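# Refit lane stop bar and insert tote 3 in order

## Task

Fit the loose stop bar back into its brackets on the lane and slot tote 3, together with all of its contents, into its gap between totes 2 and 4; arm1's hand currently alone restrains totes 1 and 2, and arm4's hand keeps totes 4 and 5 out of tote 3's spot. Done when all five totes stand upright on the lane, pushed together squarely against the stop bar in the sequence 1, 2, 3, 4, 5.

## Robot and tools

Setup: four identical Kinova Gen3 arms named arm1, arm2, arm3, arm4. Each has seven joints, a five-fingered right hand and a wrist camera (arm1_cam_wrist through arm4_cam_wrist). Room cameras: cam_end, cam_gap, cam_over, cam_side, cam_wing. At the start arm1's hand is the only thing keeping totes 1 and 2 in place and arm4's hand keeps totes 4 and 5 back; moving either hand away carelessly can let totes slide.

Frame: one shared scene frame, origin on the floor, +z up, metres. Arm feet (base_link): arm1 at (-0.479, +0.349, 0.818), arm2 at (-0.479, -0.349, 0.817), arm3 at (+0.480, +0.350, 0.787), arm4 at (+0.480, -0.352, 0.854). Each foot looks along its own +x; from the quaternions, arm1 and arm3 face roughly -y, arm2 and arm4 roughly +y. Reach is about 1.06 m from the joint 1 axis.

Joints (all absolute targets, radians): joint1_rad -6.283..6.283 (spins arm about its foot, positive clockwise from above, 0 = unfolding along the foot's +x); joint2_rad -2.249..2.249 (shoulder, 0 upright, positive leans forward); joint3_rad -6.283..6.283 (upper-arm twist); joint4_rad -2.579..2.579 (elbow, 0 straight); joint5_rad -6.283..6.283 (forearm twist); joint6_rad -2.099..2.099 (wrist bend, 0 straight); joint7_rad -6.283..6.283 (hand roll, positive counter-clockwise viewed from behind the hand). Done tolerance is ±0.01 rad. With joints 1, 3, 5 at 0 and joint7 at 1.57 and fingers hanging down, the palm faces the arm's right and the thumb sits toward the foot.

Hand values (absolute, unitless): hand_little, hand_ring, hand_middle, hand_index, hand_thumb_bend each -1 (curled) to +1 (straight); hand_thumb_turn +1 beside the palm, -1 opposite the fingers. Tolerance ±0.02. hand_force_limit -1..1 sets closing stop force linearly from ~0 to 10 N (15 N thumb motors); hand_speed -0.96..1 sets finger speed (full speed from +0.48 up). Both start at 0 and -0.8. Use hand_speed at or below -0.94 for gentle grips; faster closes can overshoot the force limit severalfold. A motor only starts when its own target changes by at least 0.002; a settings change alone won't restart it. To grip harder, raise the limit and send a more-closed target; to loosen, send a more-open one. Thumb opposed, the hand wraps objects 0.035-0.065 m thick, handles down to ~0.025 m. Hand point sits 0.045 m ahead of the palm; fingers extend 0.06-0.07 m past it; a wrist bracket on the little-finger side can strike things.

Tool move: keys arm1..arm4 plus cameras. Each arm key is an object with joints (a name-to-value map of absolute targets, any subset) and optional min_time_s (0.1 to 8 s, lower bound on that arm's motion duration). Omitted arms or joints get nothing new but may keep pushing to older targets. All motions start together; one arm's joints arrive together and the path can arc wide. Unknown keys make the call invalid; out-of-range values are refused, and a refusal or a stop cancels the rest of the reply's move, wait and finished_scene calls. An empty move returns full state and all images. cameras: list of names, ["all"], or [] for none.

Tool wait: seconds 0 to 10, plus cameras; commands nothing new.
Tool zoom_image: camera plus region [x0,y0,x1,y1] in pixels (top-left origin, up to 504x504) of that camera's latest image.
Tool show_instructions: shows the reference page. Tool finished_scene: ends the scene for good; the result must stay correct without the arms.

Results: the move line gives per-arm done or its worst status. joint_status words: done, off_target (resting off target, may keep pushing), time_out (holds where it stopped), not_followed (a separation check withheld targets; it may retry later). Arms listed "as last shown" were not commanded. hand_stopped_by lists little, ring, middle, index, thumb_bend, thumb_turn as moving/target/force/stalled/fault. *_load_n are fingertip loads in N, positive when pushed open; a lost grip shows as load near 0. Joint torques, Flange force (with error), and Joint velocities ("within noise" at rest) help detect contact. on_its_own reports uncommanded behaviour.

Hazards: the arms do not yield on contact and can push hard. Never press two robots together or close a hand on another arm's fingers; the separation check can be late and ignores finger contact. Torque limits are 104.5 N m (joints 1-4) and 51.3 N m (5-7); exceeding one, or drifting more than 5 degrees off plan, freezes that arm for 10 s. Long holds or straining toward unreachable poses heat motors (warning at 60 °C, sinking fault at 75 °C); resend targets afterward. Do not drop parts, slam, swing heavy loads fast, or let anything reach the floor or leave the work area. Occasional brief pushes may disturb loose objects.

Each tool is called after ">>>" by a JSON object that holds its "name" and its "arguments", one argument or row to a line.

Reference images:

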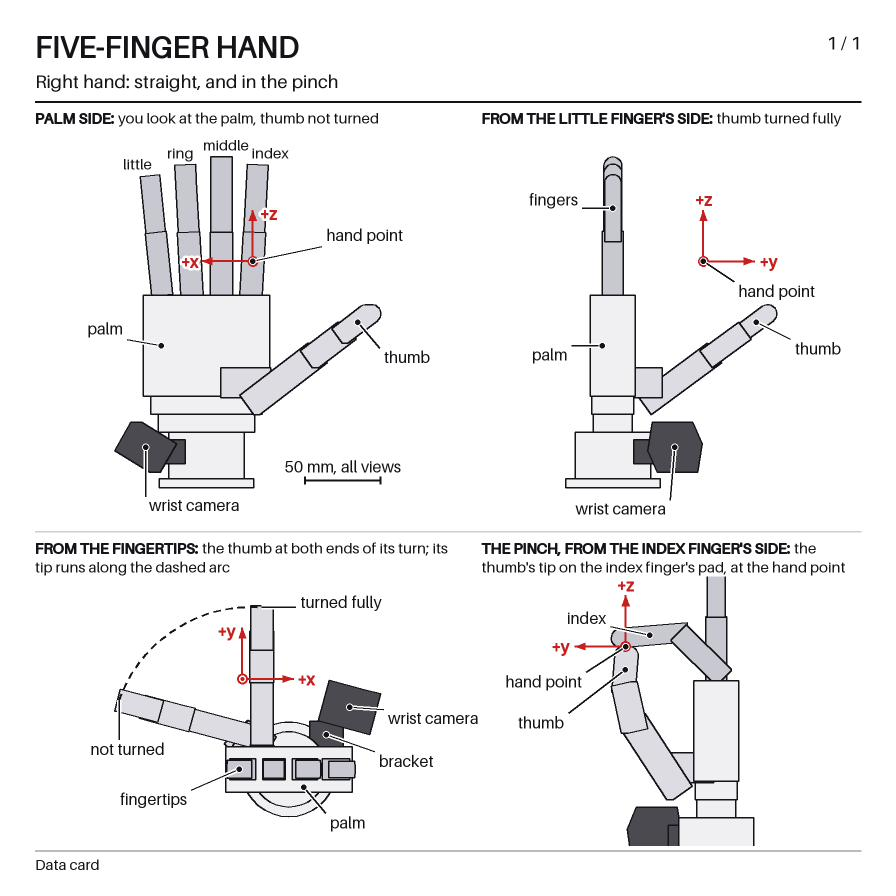

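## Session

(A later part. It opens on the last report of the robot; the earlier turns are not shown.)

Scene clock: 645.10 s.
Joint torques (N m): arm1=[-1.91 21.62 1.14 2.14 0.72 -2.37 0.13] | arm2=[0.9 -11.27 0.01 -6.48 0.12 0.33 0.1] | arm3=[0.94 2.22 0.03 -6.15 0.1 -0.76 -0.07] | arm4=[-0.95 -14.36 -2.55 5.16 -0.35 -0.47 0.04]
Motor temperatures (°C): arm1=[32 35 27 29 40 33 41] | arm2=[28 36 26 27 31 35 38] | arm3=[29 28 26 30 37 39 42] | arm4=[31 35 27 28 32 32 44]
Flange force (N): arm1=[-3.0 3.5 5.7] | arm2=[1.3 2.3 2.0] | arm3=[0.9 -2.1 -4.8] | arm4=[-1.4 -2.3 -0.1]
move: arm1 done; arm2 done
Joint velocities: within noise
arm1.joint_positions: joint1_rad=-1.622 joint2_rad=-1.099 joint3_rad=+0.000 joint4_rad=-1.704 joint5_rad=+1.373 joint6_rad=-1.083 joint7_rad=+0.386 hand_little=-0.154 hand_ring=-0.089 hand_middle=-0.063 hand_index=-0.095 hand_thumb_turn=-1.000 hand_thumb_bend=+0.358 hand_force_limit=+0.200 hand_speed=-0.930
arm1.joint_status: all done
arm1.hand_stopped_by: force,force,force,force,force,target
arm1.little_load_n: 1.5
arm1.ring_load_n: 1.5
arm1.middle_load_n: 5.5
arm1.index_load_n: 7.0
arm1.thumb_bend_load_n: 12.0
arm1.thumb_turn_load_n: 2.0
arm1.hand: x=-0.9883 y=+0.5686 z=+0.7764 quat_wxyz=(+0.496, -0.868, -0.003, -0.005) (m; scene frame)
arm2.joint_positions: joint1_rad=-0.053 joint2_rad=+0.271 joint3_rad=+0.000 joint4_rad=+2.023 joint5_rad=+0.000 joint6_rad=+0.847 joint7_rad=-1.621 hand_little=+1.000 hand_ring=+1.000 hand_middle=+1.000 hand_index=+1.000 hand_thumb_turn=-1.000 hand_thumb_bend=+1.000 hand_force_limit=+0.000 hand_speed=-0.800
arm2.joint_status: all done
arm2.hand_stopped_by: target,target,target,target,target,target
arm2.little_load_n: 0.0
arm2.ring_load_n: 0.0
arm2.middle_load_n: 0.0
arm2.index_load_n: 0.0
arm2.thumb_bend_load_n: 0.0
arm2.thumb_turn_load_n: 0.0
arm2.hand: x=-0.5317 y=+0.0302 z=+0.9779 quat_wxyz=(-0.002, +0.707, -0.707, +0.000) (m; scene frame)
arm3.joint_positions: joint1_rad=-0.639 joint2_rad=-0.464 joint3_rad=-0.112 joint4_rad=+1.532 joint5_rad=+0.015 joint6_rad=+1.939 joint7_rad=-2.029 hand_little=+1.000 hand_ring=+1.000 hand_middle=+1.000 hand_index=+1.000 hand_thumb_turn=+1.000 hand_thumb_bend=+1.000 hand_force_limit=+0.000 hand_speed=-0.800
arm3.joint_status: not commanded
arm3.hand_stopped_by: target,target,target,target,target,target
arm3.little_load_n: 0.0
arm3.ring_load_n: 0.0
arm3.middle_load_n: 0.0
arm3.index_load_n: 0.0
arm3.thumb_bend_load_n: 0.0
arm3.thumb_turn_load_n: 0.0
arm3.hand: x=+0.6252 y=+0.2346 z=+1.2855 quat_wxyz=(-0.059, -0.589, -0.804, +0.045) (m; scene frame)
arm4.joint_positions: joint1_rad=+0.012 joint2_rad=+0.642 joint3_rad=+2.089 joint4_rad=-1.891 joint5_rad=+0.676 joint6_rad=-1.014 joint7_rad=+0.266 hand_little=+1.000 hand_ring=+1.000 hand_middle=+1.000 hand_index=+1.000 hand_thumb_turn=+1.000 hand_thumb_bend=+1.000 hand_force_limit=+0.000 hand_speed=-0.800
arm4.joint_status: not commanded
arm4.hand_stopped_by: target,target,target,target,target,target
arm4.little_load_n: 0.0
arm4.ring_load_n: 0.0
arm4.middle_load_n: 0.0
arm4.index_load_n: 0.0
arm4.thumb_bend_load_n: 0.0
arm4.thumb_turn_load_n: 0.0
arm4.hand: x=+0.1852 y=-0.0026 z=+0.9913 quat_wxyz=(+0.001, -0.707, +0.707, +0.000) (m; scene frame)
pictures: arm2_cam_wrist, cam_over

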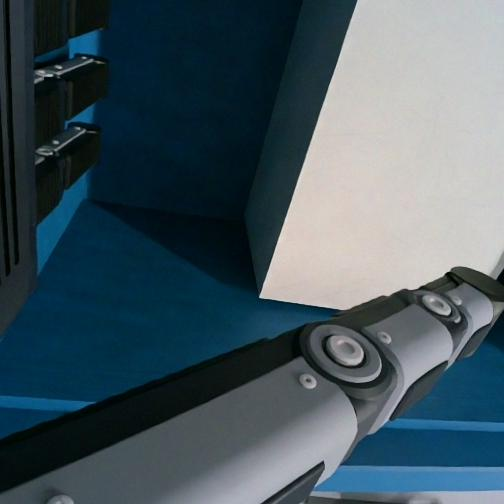

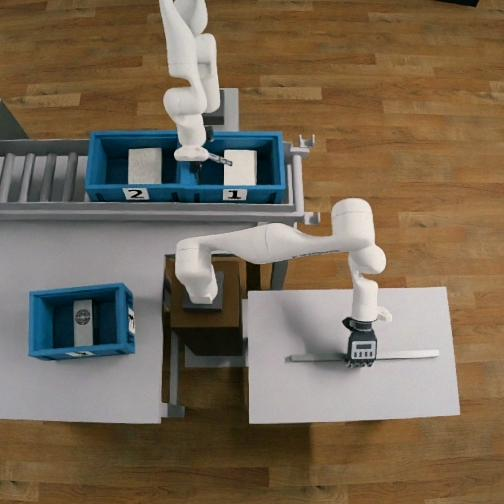

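>>> {"name": "move", "arguments": {
  "arm1": {"joints": {"hand_speed": -0.85, "hand_thumb_bend": 0.7}}
}}

>>> {"name": "move", "arguments": {
  "arm1": {"joints": {"hand_little": 0.5, "hand_ring": 0.5, "hand_middle": 0.5, "hand_index": 0.5, "hand_thumb_bend": 1.0, "hand_speed": -0.7}},
  "cameras": ["arm1_cam_wrist", "cam_wing"]
}}

Scene clock: 649.33 s.
Joint torques (N m): arm1=[-2.43 21.21 0.34 1.61 0.4 -2.01 0.19] | arm2=[0.83 -11.28 0.04 -6.46 0.12 0.26 0.12] | arm3=[0.96 2.11 0.06 -6.14 0.16 -0.7 -0.09] | arm4=[-0.92 -14.43 -2.6 5.12 -0.35 -0.47 0.03]
Motor temperatures (°C): arm1=[32 35 27 29 40 33 41] | arm2=[28 36 26 27 31 35 38] | arm3=[29 28 26 30 37 39 42] | arm4=[31 35 27 28 32 32 44]
Flange force (N): arm1=[-4.2 2.6 6.8] | arm2=[1.1 2.2 1.7] | arm3=[0.6 -1.9 -4.7] | arm4=[-1.7 -2.0 0.0]
move: arm1 done
Joint velocities: within noise
arm1.joint_positions: joint1_rad=-1.622 joint2_rad=-1.099 joint3_rad=+0.000 joint4_rad=-1.704 joint5_rad=+1.373 joint6_rad=-1.083 joint7_rad=+0.386 hand_little=-0.155 hand_ring=-0.089 hand_middle=-0.063 hand_index=-0.095 hand_thumb_turn=-1.000 hand_thumb_bend=+0.700 hand_force_limit=+0.200 hand_speed=-0.850
arm1.joint_status: all done
arm1.hand_stopped_by: force,force,force,force,target,target
arm1.little_load_n: 0.0
arm1.ring_load_n: -0.5
arm1.middle_load_n: 0.0
arm1.index_load_n: 1.5
arm1.thumb_bend_load_n: 0.0
arm1.thumb_turn_load_n: 0.0
arm1.hand: x=-0.9883 y=+0.5686 z=+0.7764 quat_wxyz=(+0.496, -0.868, -0.003, -0.005) (m; scene frame)
arm2, arm3, arm4: as last shown
pictures: none

Scene clock: 650.60 s.
Joint torques (N m): arm1=[-5.07 14.02 -4.79 0.02 -0.87 1.96 0.5] | arm2=[0.81 -11.29 0.07 -6.43 0.1 0.3 0.13] | arm3=[0.97 2.15 0.12 -6.1 0.07 -0.78 -0.09] | arm4=[-0.86 -14.3 -2.58 5.1 -0.33 -0.49 0.05]
Motor temperatures (°C): arm1=[32 35 27 29 40 33 41] | arm2=[28 36 26 27 31 35 38] | arm3=[29 28 26 30 37 39 42] | arm4=[31 35 27 28 32 32 44]
Flange force (N): arm1=[-3.8 -12.7 3.8] | arm2=[1.1 2.2 1.8] | arm3=[0.7 -1.9 -5.1] | arm4=[-1.5 -1.9 -0.2]
move: arm1 done
Joint velocities: within noise
arm1.joint_positions: joint1_rad=-1.622 joint2_rad=-1.099 joint3_rad=+0.000 joint4_rad=-1.704 joint5_rad=+1.373 joint6_rad=-1.083 joint7_rad=+0.386 hand_little=+0.500 hand_ring=+0.500 hand_middle=+0.500 hand_index=+0.500 hand_thumb_turn=-1.000 hand_thumb_bend=+0.991 hand_force_limit=+0.200 hand_speed=-0.700
arm1.joint_status: all done
arm1.hand_stopped_by: target,target,target,target,stalled,target
arm1.little_load_n: 0.0
arm1.ring_load_n: 0.0
arm1.middle_load_n: 0.0
arm1.index_load_n: 0.0
arm1.thumb_bend_load_n: -11.5
arm1.thumb_turn_load_n: -2.0
arm1.hand: x=-0.9883 y=+0.5687 z=+0.7765 quat_wxyz=(+0.496, -0.868, -0.003, -0.005) (m; scene frame)
arm2, arm3, arm4: as last shown
arm4.middle_load_n: 0.5
pictures: arm1_cam_wrist, cam_wing

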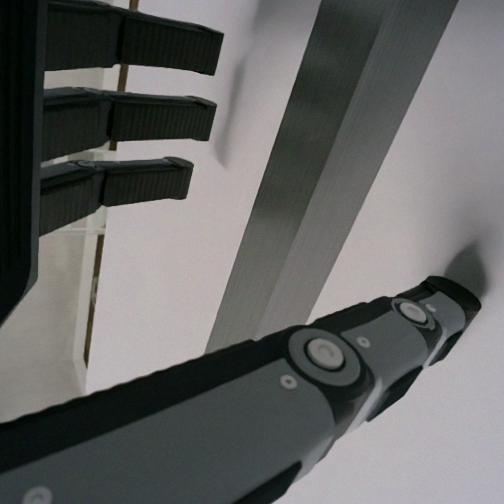

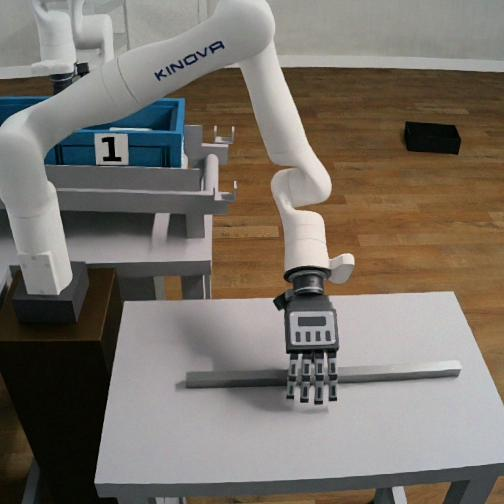

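>>> {"name": "move", "arguments": {
  "arm1": {"joints": {"hand_thumb_bend": 0.75}}
}}

Scene clock: 653.93 s.
Joint torques (N m): arm1=[2.57 13.52 2.93 0.58 0.27 -1.1 0.18] | arm2=[0.82 -11.28 0.07 -6.49 0.11 0.32 0.12] | arm3=[1.05 2.14 0.05 -6.16 0.03 -0.73 -0.08] | arm4=[-0.81 -14.36 -2.58 5.07 -0.33 -0.48 0.02]
Motor temperatures (°C): arm1=[32 35 27 29 40 33 41] | arm2=[28 36 26 27 31 35 38] | arm3=[29 28 26 30 37 39 42] | arm4=[31 35 27 28 32 32 44]
Flange force (N): arm1=[-2.0 -6.6 -10.8] | arm2=[1.3 2.2 2.0] | arm3=[0.6 -2.2 -4.7] | arm4=[-1.7 -1.7 -0.1]
move: arm1 off_target
Joint velocities: within noise
arm1.joint_positions: joint1_rad=-1.622 joint2_rad=-1.099 joint3_rad=+0.000 joint4_rad=-1.704 joint5_rad=+1.373 joint6_rad=-1.083 joint7_rad=+0.386 hand_little=+0.500 hand_ring=+0.500 hand_middle=+0.500 hand_index=+0.500 hand_thumb_turn=-1.000 hand_thumb_bend=+0.916 hand_force_limit=+0.200 hand_speed=-0.700
arm1.joint_status: hand_thumb_bend off_target (ended at +0.916, target +0.750)
arm1.hand_stopped_by: target,target,target,target,force,target
arm1.little_load_n: 0.0
arm1.ring_load_n: 0.0
arm1.middle_load_n: 0.0
arm1.index_load_n: 0.0
arm1.thumb_bend_load_n: 9.5
arm1.thumb_turn_load_n: -4.0
arm1.hand: x=-0.9883 y=+0.5686 z=+0.7764 quat_wxyz=(+0.496, -0.868, -0.003, -0.005) (m; scene frame)
arm2, arm3, arm4: as last shown
arm4.middle_load_n: 0.0
pictures: none

>>> {"name": "move", "arguments": {
  "arm1": {"joints": {"joint1_rad": -1.6218, "joint2_rad": -1.0102, "joint4_rad": -1.7297, "joint5_rad": 1.3407, "joint6_rad": -1.0963, "joint7_rad": 0.4554}, "min_time_s": 2},
  "cameras": ["arm1_cam_wrist", "cam_wing"]
}}

Scene clock: 658.77 s.
Joint torques (N m): arm1=[-1.59 20.38 1.01 1.93 0.58 -2.09 0.26] | arm2=[0.82 -11.32 0.03 -6.4 0.11 0.29 0.11] | arm3=[0.96 2.08 0.19 -6.19 0.16 -0.73 -0.07] | arm4=[-0.86 -14.33 -2.62 5.11 -0.32 -0.47 0.02]
Motor temperatures (°C): arm1=[32 35 27 29 40 33 41] | arm2=[28 36 26 27 31 35 38] | arm3=[29 28 26 30 37 39 42] | arm4=[31 35 27 28 32 32 44]
Flange force (N): arm1=[-4.4 2.4 4.6] | arm2=[0.9 2.1 1.8] | arm3=[0.8 -1.4 -4.7] | arm4=[-1.6 -1.9 -0.1]
move: arm1 done
Joint velocities: within noise
arm1.joint_positions: joint1_rad=-1.622 joint2_rad=-1.010 joint3_rad=+0.000 joint4_rad=-1.730 joint5_rad=+1.341 joint6_rad=-1.096 joint7_rad=+0.455 hand_little=+0.500 hand_ring=+0.500 hand_middle=+0.500 hand_index=+0.500 hand_thumb_turn=-1.000 hand_thumb_bend=+0.914 hand_force_limit=+0.200 hand_speed=-0.700
arm1.joint_status: all done
arm1.hand_stopped_by: target,target,target,target,force,target
arm1.little_load_n: 0.0
arm1.ring_load_n: 0.0
arm1.middle_load_n: 0.0
arm1.index_load_n: 0.0
arm1.thumb_bend_load_n: 0.0
arm1.thumb_turn_load_n: 0.0
arm1.hand: x=-0.9887 y=+0.5690 z=+0.8161 quat_wxyz=(+0.496, -0.868, -0.003, -0.005) (m; scene frame)
arm2, arm3, arm4: as last shown
arm2.index_load_n: 0.5
arm2.thumb_turn_load_n: 0.5
pictures: arm1_cam_wrist, cam_wing

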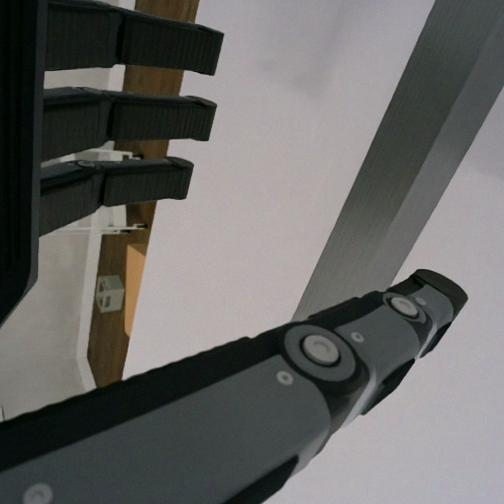

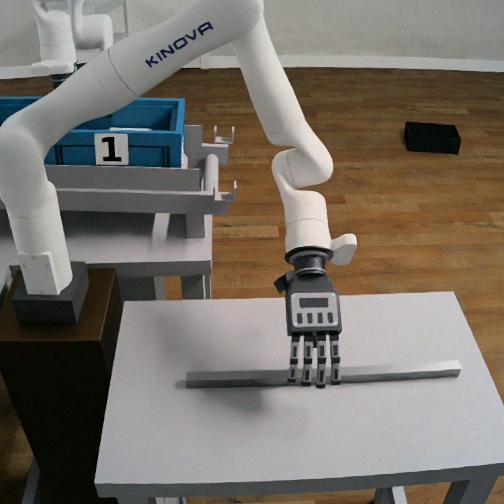

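>>> {"name": "move", "arguments": {
  "arm1": {"joints": {"joint1_rad": -1.4458, "joint2_rad": -0.9238, "joint4_rad": -1.7354, "joint5_rad": 1.2601, "joint6_rad": -0.8217, "joint7_rad": 0.6746, "hand_speed": -0.6, "hand_little": -0.2, "hand_ring": -0.2, "hand_middle": -0.2, "hand_index": -0.2, "hand_thumb_bend": 0.95}, "min_time_s": 3},
  "cameras": ["arm1_cam_wrist", "cam_wing", "cam_over"]
}}

Scene clock: 682.37 s.
Joint torques (N m): arm1=[-1.6 20.31 0.61 2.87 0.49 -1.5 0.23] | arm2=[0.84 -11.26 0.03 -6.47 0.12 0.31 0.12] | arm3=[0.94 2.15 -0.02 -6.18 0.11 -0.8 -0.1] | arm4=[-0.8 -14.37 -2.58 5.1 -0.32 -0.52 0.06]
Motor temperatures (°C): arm1=[32 36 27 29 40 33 41] | arm2=[28 36 26 27 31 35 38] | arm3=[29 28 26 30 37 39 42] | arm4=[31 35 27 28 32 32 44]
Flange force (N): arm1=[-3.9 0.2 5.2] | arm2=[1.3 2.2 1.9] | arm3=[0.7 -2.3 -4.8] | arm4=[-1.5 -1.7 0.1]
move: arm1 done
Joint velocities: within noise
arm1.joint_positions: joint1_rad=-1.446 joint2_rad=-0.924 joint3_rad=+0.000 joint4_rad=-1.735 joint5_rad=+1.260 joint6_rad=-0.822 joint7_rad=+0.675 hand_little=-0.200 hand_ring=-0.200 hand_middle=-0.200 hand_index=-0.200 hand_thumb_turn=-1.000 hand_thumb_bend=+0.950 hand_force_limit=+0.200 hand_speed=-0.600
arm1.joint_status: all done
arm1.hand_stopped_by: target,target,target,target,target,target
arm1.little_load_n: 0.0
arm1.ring_load_n: 0.0
arm1.middle_load_n: 0.0
arm1.index_load_n: 0.0
arm1.thumb_bend_load_n: 0.0
arm1.thumb_turn_load_n: 0.0
arm1.hand: x=-0.9886 y=+0.5898 z=+0.7995 quat_wxyz=(+0.379, -0.926, -0.002, -0.005) (m; scene frame)
arm2, arm3, arm4: as last shown
arm2.index_load_n: 0.0
arm2.thumb_turn_load_n: 0.0
pictures: arm1_cam_wrist, cam_over, cam_wing

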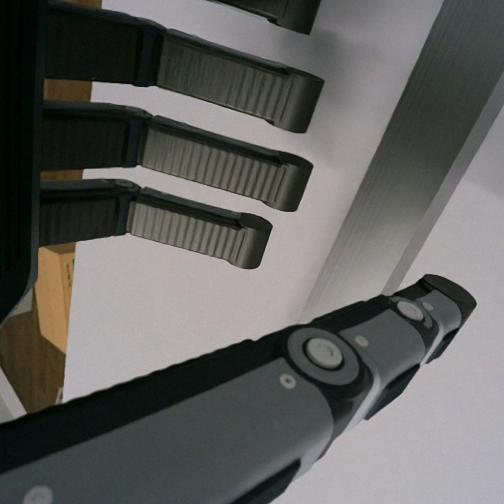

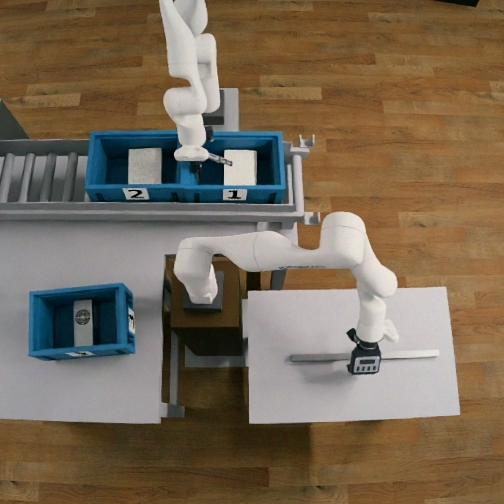

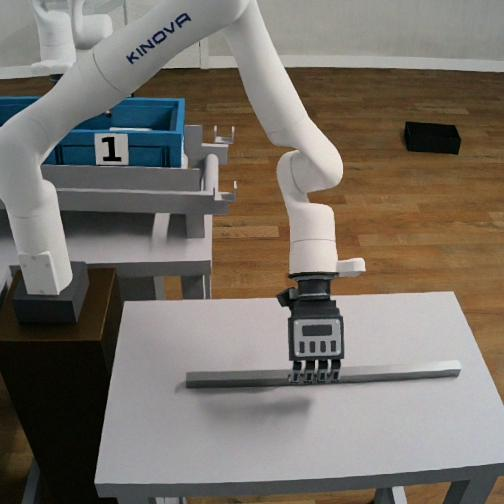

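>>> {"name": "move", "arguments": {
  "arm1": {"joints": {"joint1_rad": -1.4458, "joint2_rad": -0.9952, "joint4_rad": -1.7251, "joint5_rad": 1.3152, "joint6_rad": -0.8048, "joint7_rad": 0.5942}, "min_time_s": 2},
  "cameras": ["arm1_cam_wrist", "cam_wing"]
}}

Scene clock: 687.20 s.
Joint torques (N m): arm1=[-3.65 9.32 -4.61 0.14 -1.04 3.25 0.24] | arm2=[0.83 -11.28 0.05 -6.42 0.07 0.31 0.09] | arm3=[0.92 2.21 0.05 -6.16 0.14 -0.76 -0.1] | arm4=[-0.89 -14.31 -2.63 5.13 -0.35 -0.49 0.04]
Motor temperatures (°C): arm1=[32 36 27 29 40 33 41] | arm2=[28 36 26 27 31 35 38] | arm3=[29 28 26 30 37 39 42] | arm4=[31 35 27 28 32 32 44]
Flange force (N): arm1=[-0.3 -17.8 -9.7] | arm2=[1.1 2.1 1.8] | arm3=[0.9 -2.1 -4.8] | arm4=[-1.5 -2.0 0.0]
move: arm1 done
Joint velocities: within noise
arm1.joint_positions: joint1_rad=-1.446 joint2_rad=-0.995 joint3_rad=+0.000 joint4_rad=-1.725 joint5_rad=+1.315 joint6_rad=-0.805 joint7_rad=+0.594 hand_little=-0.200 hand_ring=-0.200 hand_middle=-0.201 hand_index=-0.200 hand_thumb_turn=-1.000 hand_thumb_bend=+0.950 hand_force_limit=+0.200 hand_speed=-0.600
arm1.joint_status: all done
arm1.hand_stopped_by: target,target,target,target,target,target
arm1.little_load_n: 0.0
arm1.ring_load_n: 0.0
arm1.middle_load_n: -16.0
arm1.index_load_n: 0.0
arm1.thumb_bend_load_n: 0.0
arm1.thumb_turn_load_n: 0.0
arm1.hand: x=-0.9881 y=+0.5896 z=+0.7665 quat_wxyz=(+0.379, -0.925, -0.002, -0.005) (m; scene frame)
arm2, arm3, arm4: as last shown
pictures: arm1_cam_wrist, cam_wing

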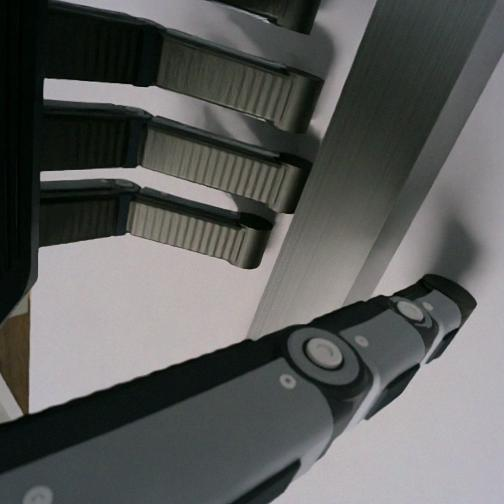

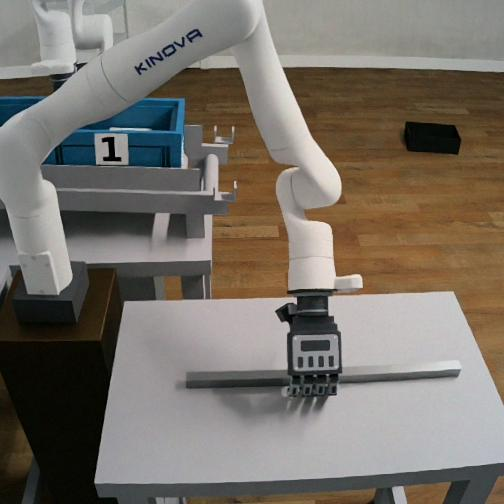

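>>> {"name": "move", "arguments": {
  "arm1": {"joints": {"joint2_rad": -0.9809, "joint4_rad": -1.7272, "joint5_rad": 1.3042, "joint6_rad": -0.8082, "joint7_rad": 0.6103}, "min_time_s": 1}
}}

>>> {"name": "move", "arguments": {
  "arm1": {"joints": {"hand_middle": -0.33, "hand_ring": -0.25, "hand_speed": -0.8}}
}}

Scene clock: 691.43 s.
Joint torques (N m): arm1=[-1.59 20.58 0.66 2.52 0.42 -1.58 0.21] | arm2=[0.84 -11.23 0.08 -6.49 0.1 0.28 0.15] | arm3=[0.97 2.14 0.16 -6.13 0.11 -0.75 -0.07] | arm4=[-0.92 -14.38 -2.6 5.19 -0.35 -0.52 0.04]
Motor temperatures (°C): arm1=[32 35 27 29 40 33 41] | arm2=[28 36 26 27 31 35 38] | arm3=[29 28 26 30 37 39 42] | arm4=[31 35 27 28 32 32 44]
Flange force (N): arm1=[-3.7 0.4 5.4] | arm2=[1.3 2.4 1.7] | arm3=[0.8 -1.6 -4.9] | arm4=[-1.4 -2.2 0.2]
move: arm1 done
Joint velocities: within noise
arm1.joint_positions: joint1_rad=-1.446 joint2_rad=-0.981 joint3_rad=+0.000 joint4_rad=-1.727 joint5_rad=+1.304 joint6_rad=-0.808 joint7_rad=+0.610 hand_little=-0.200 hand_ring=-0.200 hand_middle=-0.200 hand_index=-0.200 hand_thumb_turn=-1.000 hand_thumb_bend=+0.950 hand_force_limit=+0.200 hand_speed=-0.600
arm1.joint_status: all done
arm1.hand_stopped_by: target,target,target,target,target,target
arm1.little_load_n: 0.0
arm1.ring_load_n: 0.0
arm1.middle_load_n: 0.0
arm1.index_load_n: 0.0
arm1.thumb_bend_load_n: 0.0
arm1.thumb_turn_load_n: 0.0
arm1.hand: x=-0.9884 y=+0.5897 z=+0.7731 quat_wxyz=(+0.379, -0.925, -0.002, -0.005) (m; scene frame)
arm2, arm3, arm4: as last shown
arm3.little_load_n: 0.5
pictures: none

Scene clock: 692.17 s.
Joint torques (N m): arm1=[-1.66 20.64 0.61 2.5 0.51 -1.56 0.16] | arm2=[0.79 -11.24 0.07 -6.4 0.12 0.3 0.13] | arm3=[0.94 2.16 0.04 -6.09 0.12 -0.73 -0.15] | arm4=[-0.84 -14.37 -2.53 5.1 -0.33 -0.5 0.06]
Motor temperatures (°C): arm1=[32 35 27 29 40 33 41] | arm2=[28 36 26 27 31 35 38] | arm3=[29 28 26 30 37 39 42] | arm4=[31 35 27 28 32 32 44]
Flange force (N): arm1=[-4.2 0.3 5.4] | arm2=[1.1 2.2 1.7] | arm3=[0.6 -2.2 -5.0] | arm4=[-1.5 -1.8 -0.1]
move: arm1 done
Joint velocities: within noise
arm1.joint_positions: joint1_rad=-1.446 joint2_rad=-0.981 joint3_rad=+0.000 joint4_rad=-1.727 joint5_rad=+1.304 joint6_rad=-0.808 joint7_rad=+0.610 hand_little=-0.200 hand_ring=-0.250 hand_middle=-0.330 hand_index=-0.200 hand_thumb_turn=-1.000 hand_thumb_bend=+0.950 hand_force_limit=+0.200 hand_speed=-0.800
arm1.joint_status: all done
arm1.hand_stopped_by: target,target,target,target,target,target
arm1.little_load_n: 0.0
arm1.ring_load_n: 0.0
arm1.middle_load_n: 0.0
arm1.index_load_n: 0.5
arm1.thumb_bend_load_n: 0.0
arm1.thumb_turn_load_n: 0.0
arm1.hand: x=-0.9884 y=+0.5897 z=+0.7731 quat_wxyz=(+0.379, -0.925, -0.002, -0.005) (m; scene frame)
arm2.joint_positions: joint1_rad=-0.053 joint2_rad=+0.271 joint3_rad=+0.000 joint4_rad=+2.023 joint5_rad=+0.000 joint6_rad=+0.847 joint7_rad=-1.621 hand_little=+1.000 hand_ring=+1.000 hand_middle=+1.000 hand_index=+1.000 hand_thumb_turn=-1.000 hand_thumb_bend=+1.000 hand_force_limit=+0.000 hand_speed=-0.800
arm2.joint_status: not commanded
arm2.hand_stopped_by: target,target,target,target,target,target
arm2.little_load_n: 0.0
arm2.ring_load_n: 0.0
arm2.middle_load_n: 0.0
arm2.index_load_n: 0.0
arm2.thumb_bend_load_n: 0.0
arm2.thumb_turn_load_n: -0.5
arm2.hand: x=-0.5317 y=+0.0302 z=+0.9779 quat_wxyz=(-0.002, +0.707, -0.707, +0.000) (m; scene frame)
arm3.joint_positions: joint1_rad=-0.639 joint2_rad=-0.464 joint3_rad=-0.112 joint4_rad=+1.532 joint5_rad=+0.015 joint6_rad=+1.939 joint7_rad=-2.029 hand_little=+1.000 hand_ring=+1.000 hand_middle=+1.000 hand_index=+1.000 hand_thumb_turn=+1.000 hand_thumb_bend=+1.000 hand_force_limit=+0.000 hand_speed=-0.800
arm3.joint_status: not commanded
arm3.hand_stopped_by: target,target,target,target,target,target
arm3.little_load_n: 0.0
arm3.ring_load_n: 0.0
arm3.middle_load_n: 0.0
arm3.index_load_n: 0.0
arm3.thumb_bend_load_n: 0.0
arm3.thumb_turn_load_n: 0.0
arm3.hand: x=+0.6252 y=+0.2346 z=+1.2855 quat_wxyz=(-0.059, -0.589, -0.804, +0.045) (m; scene frame)
arm4.joint_positions: joint1_rad=+0.012 joint2_rad=+0.642 joint3_rad=+2.089 joint4_rad=-1.891 joint5_rad=+0.676 joint6_rad=-1.014 joint7_rad=+0.266 hand_little=+1.000 hand_ring=+1.000 hand_middle=+1.000 hand_index=+1.000 hand_thumb_turn=+1.000 hand_thumb_bend=+1.000 hand_force_limit=+0.000 hand_speed=-0.800
arm4.joint_status: not commanded
arm4.hand_stopped_by: target,target,target,target,target,target
arm4.little_load_n: 0.0
arm4.ring_load_n: 0.0
arm4.middle_load_n: 0.0
arm4.index_load_n: 0.0
arm4.thumb_bend_load_n: 0.0
arm4.thumb_turn_load_n: 0.0
arm4.hand: x=+0.1852 y=-0.0026 z=+0.9913 quat_wxyz=(+0.001, -0.707, +0.707, +0.000) (m; scene frame)
pictures: none

>>> {"name": "move", "arguments": {
  "arm1": {"joints": {"joint2_rad": -0.9852, "joint4_rad": -1.7266, "joint5_rad": 1.3075, "joint6_rad": -0.8072, "joint7_rad": 0.6055}, "min_time_s": 1}
}}

>>> {"name": "move", "arguments": {
  "arm1": {"joints": {"hand_thumb_bend": 0.2, "hand_speed": -0.9, "hand_force_limit": -0.4}},
  "cameras": ["arm1_cam_wrist", "cam_wing"]
}}

Scene clock: 698.30 s.
Joint torques (N m): arm1=[-1.53 20.58 0.59 2.42 0.42 -1.59 0.27] | arm2=[0.84 -11.29 0.08 -6.48 0.12 0.32 0.11] | arm3=[0.97 2.19 0.07 -6.19 0.08 -0.72 -0.11] | arm4=[-0.91 -14.43 -2.52 5.16 -0.35 -0.53 0.05]
Motor temperatures (°C): arm1=[32 35 27 29 40 33 41] | arm2=[28 36 26 27 31 35 38] | arm3=[29 28 26 30 37 39 42] | arm4=[31 35 27 28 32 32 44]
Flange force (N): arm1=[-3.7 0.6 5.5] | arm2=[1.2 2.2 1.9] | arm3=[0.8 -2.1 -4.5] | arm4=[-1.4 -2.1 0.1]
move: arm1 done
Joint velocities: within noise
arm1.joint_positions: joint1_rad=-1.446 joint2_rad=-0.985 joint3_rad=+0.000 joint4_rad=-1.727 joint5_rad=+1.307 joint6_rad=-0.807 joint7_rad=+0.606 hand_little=-0.200 hand_ring=-0.250 hand_middle=-0.330 hand_index=-0.200 hand_thumb_turn=-1.000 hand_thumb_bend=+0.950 hand_force_limit=+0.200 hand_speed=-0.800
arm1.joint_status: all done
arm1.hand_stopped_by: target,target,target,target,target,target
arm1.little_load_n: 0.0
arm1.ring_load_n: 0.0
arm1.middle_load_n: 0.5
arm1.index_load_n: 0.0
arm1.thumb_bend_load_n: 0.5
arm1.thumb_turn_load_n: 0.0
arm1.hand: x=-0.9883 y=+0.5896 z=+0.7712 quat_wxyz=(+0.379, -0.925, -0.002, -0.005) (m; scene frame)
arm2, arm3, arm4: as last shown
arm2.ring_load_n: -0.5
arm2.thumb_turn_load_n: 0.0
pictures: none

Scene clock: 701.53 s.
Joint torques (N m): arm1=[-0.95 20.79 1.34 2.67 0.61 -1.89 0.19] | arm2=[0.87 -11.25 0.07 -6.44 0.12 0.31 0.11] | arm3=[1.06 2.18 0.08 -6.13 0.12 -0.78 -0.1] | arm4=[-0.85 -14.38 -2.54 5.12 -0.33 -0.5 0.01]
Motor temperatures (°C): arm1=[32 35 27 29 40 33 41] | arm2=[28 36 26 27 31 35 38] | arm3=[29 28 26 30 37 39 42] | arm4=[31 35 27 28 32 32 44]
Flange force (N): arm1=[-3.8 1.5 4.6] | arm2=[1.2 2.3 1.8] | arm3=[0.8 -2.1 -5.0] | arm4=[-1.6 -2.0 -0.1]
move: arm1 off_target
Joint velocities: within noise
arm1.joint_positions: joint1_rad=-1.446 joint2_rad=-0.985 joint3_rad=+0.000 joint4_rad=-1.727 joint5_rad=+1.307 joint6_rad=-0.807 joint7_rad=+0.606 hand_little=-0.200 hand_ring=-0.250 hand_middle=-0.330 hand_index=-0.200 hand_thumb_turn=-1.000 hand_thumb_bend=+0.733 hand_force_limit=-0.400 hand_speed=-0.900
arm1.joint_status: hand_thumb_bend off_target (ended at +0.733, target +0.200); the others done
arm1.hand_stopped_by: target,target,target,target,force,target
arm1.little_load_n: 0.0
arm1.ring_load_n: 0.0
arm1.middle_load_n: 0.5
arm1.index_load_n: 0.0
arm1.thumb_bend_load_n: 4.5
arm1.thumb_turn_load_n: 0.0
arm1.hand: x=-0.9883 y=+0.5896 z=+0.7711 quat_wxyz=(+0.379, -0.925, -0.002, -0.005) (m; scene frame)
arm2, arm3, arm4: as last shown
arm2.ring_load_n: 0.0
arm4.thumb_bend_load_n: -0.5
pictures: arm1_cam_wrist, cam_wing

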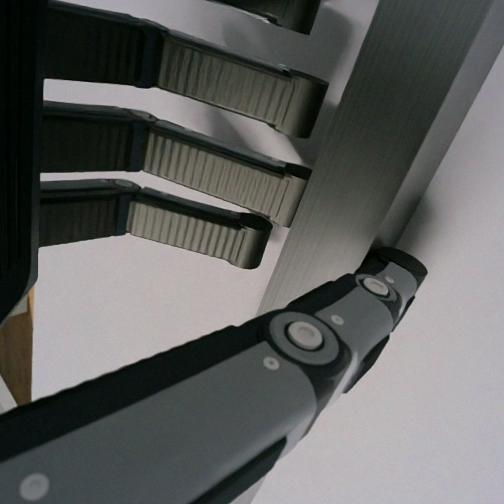

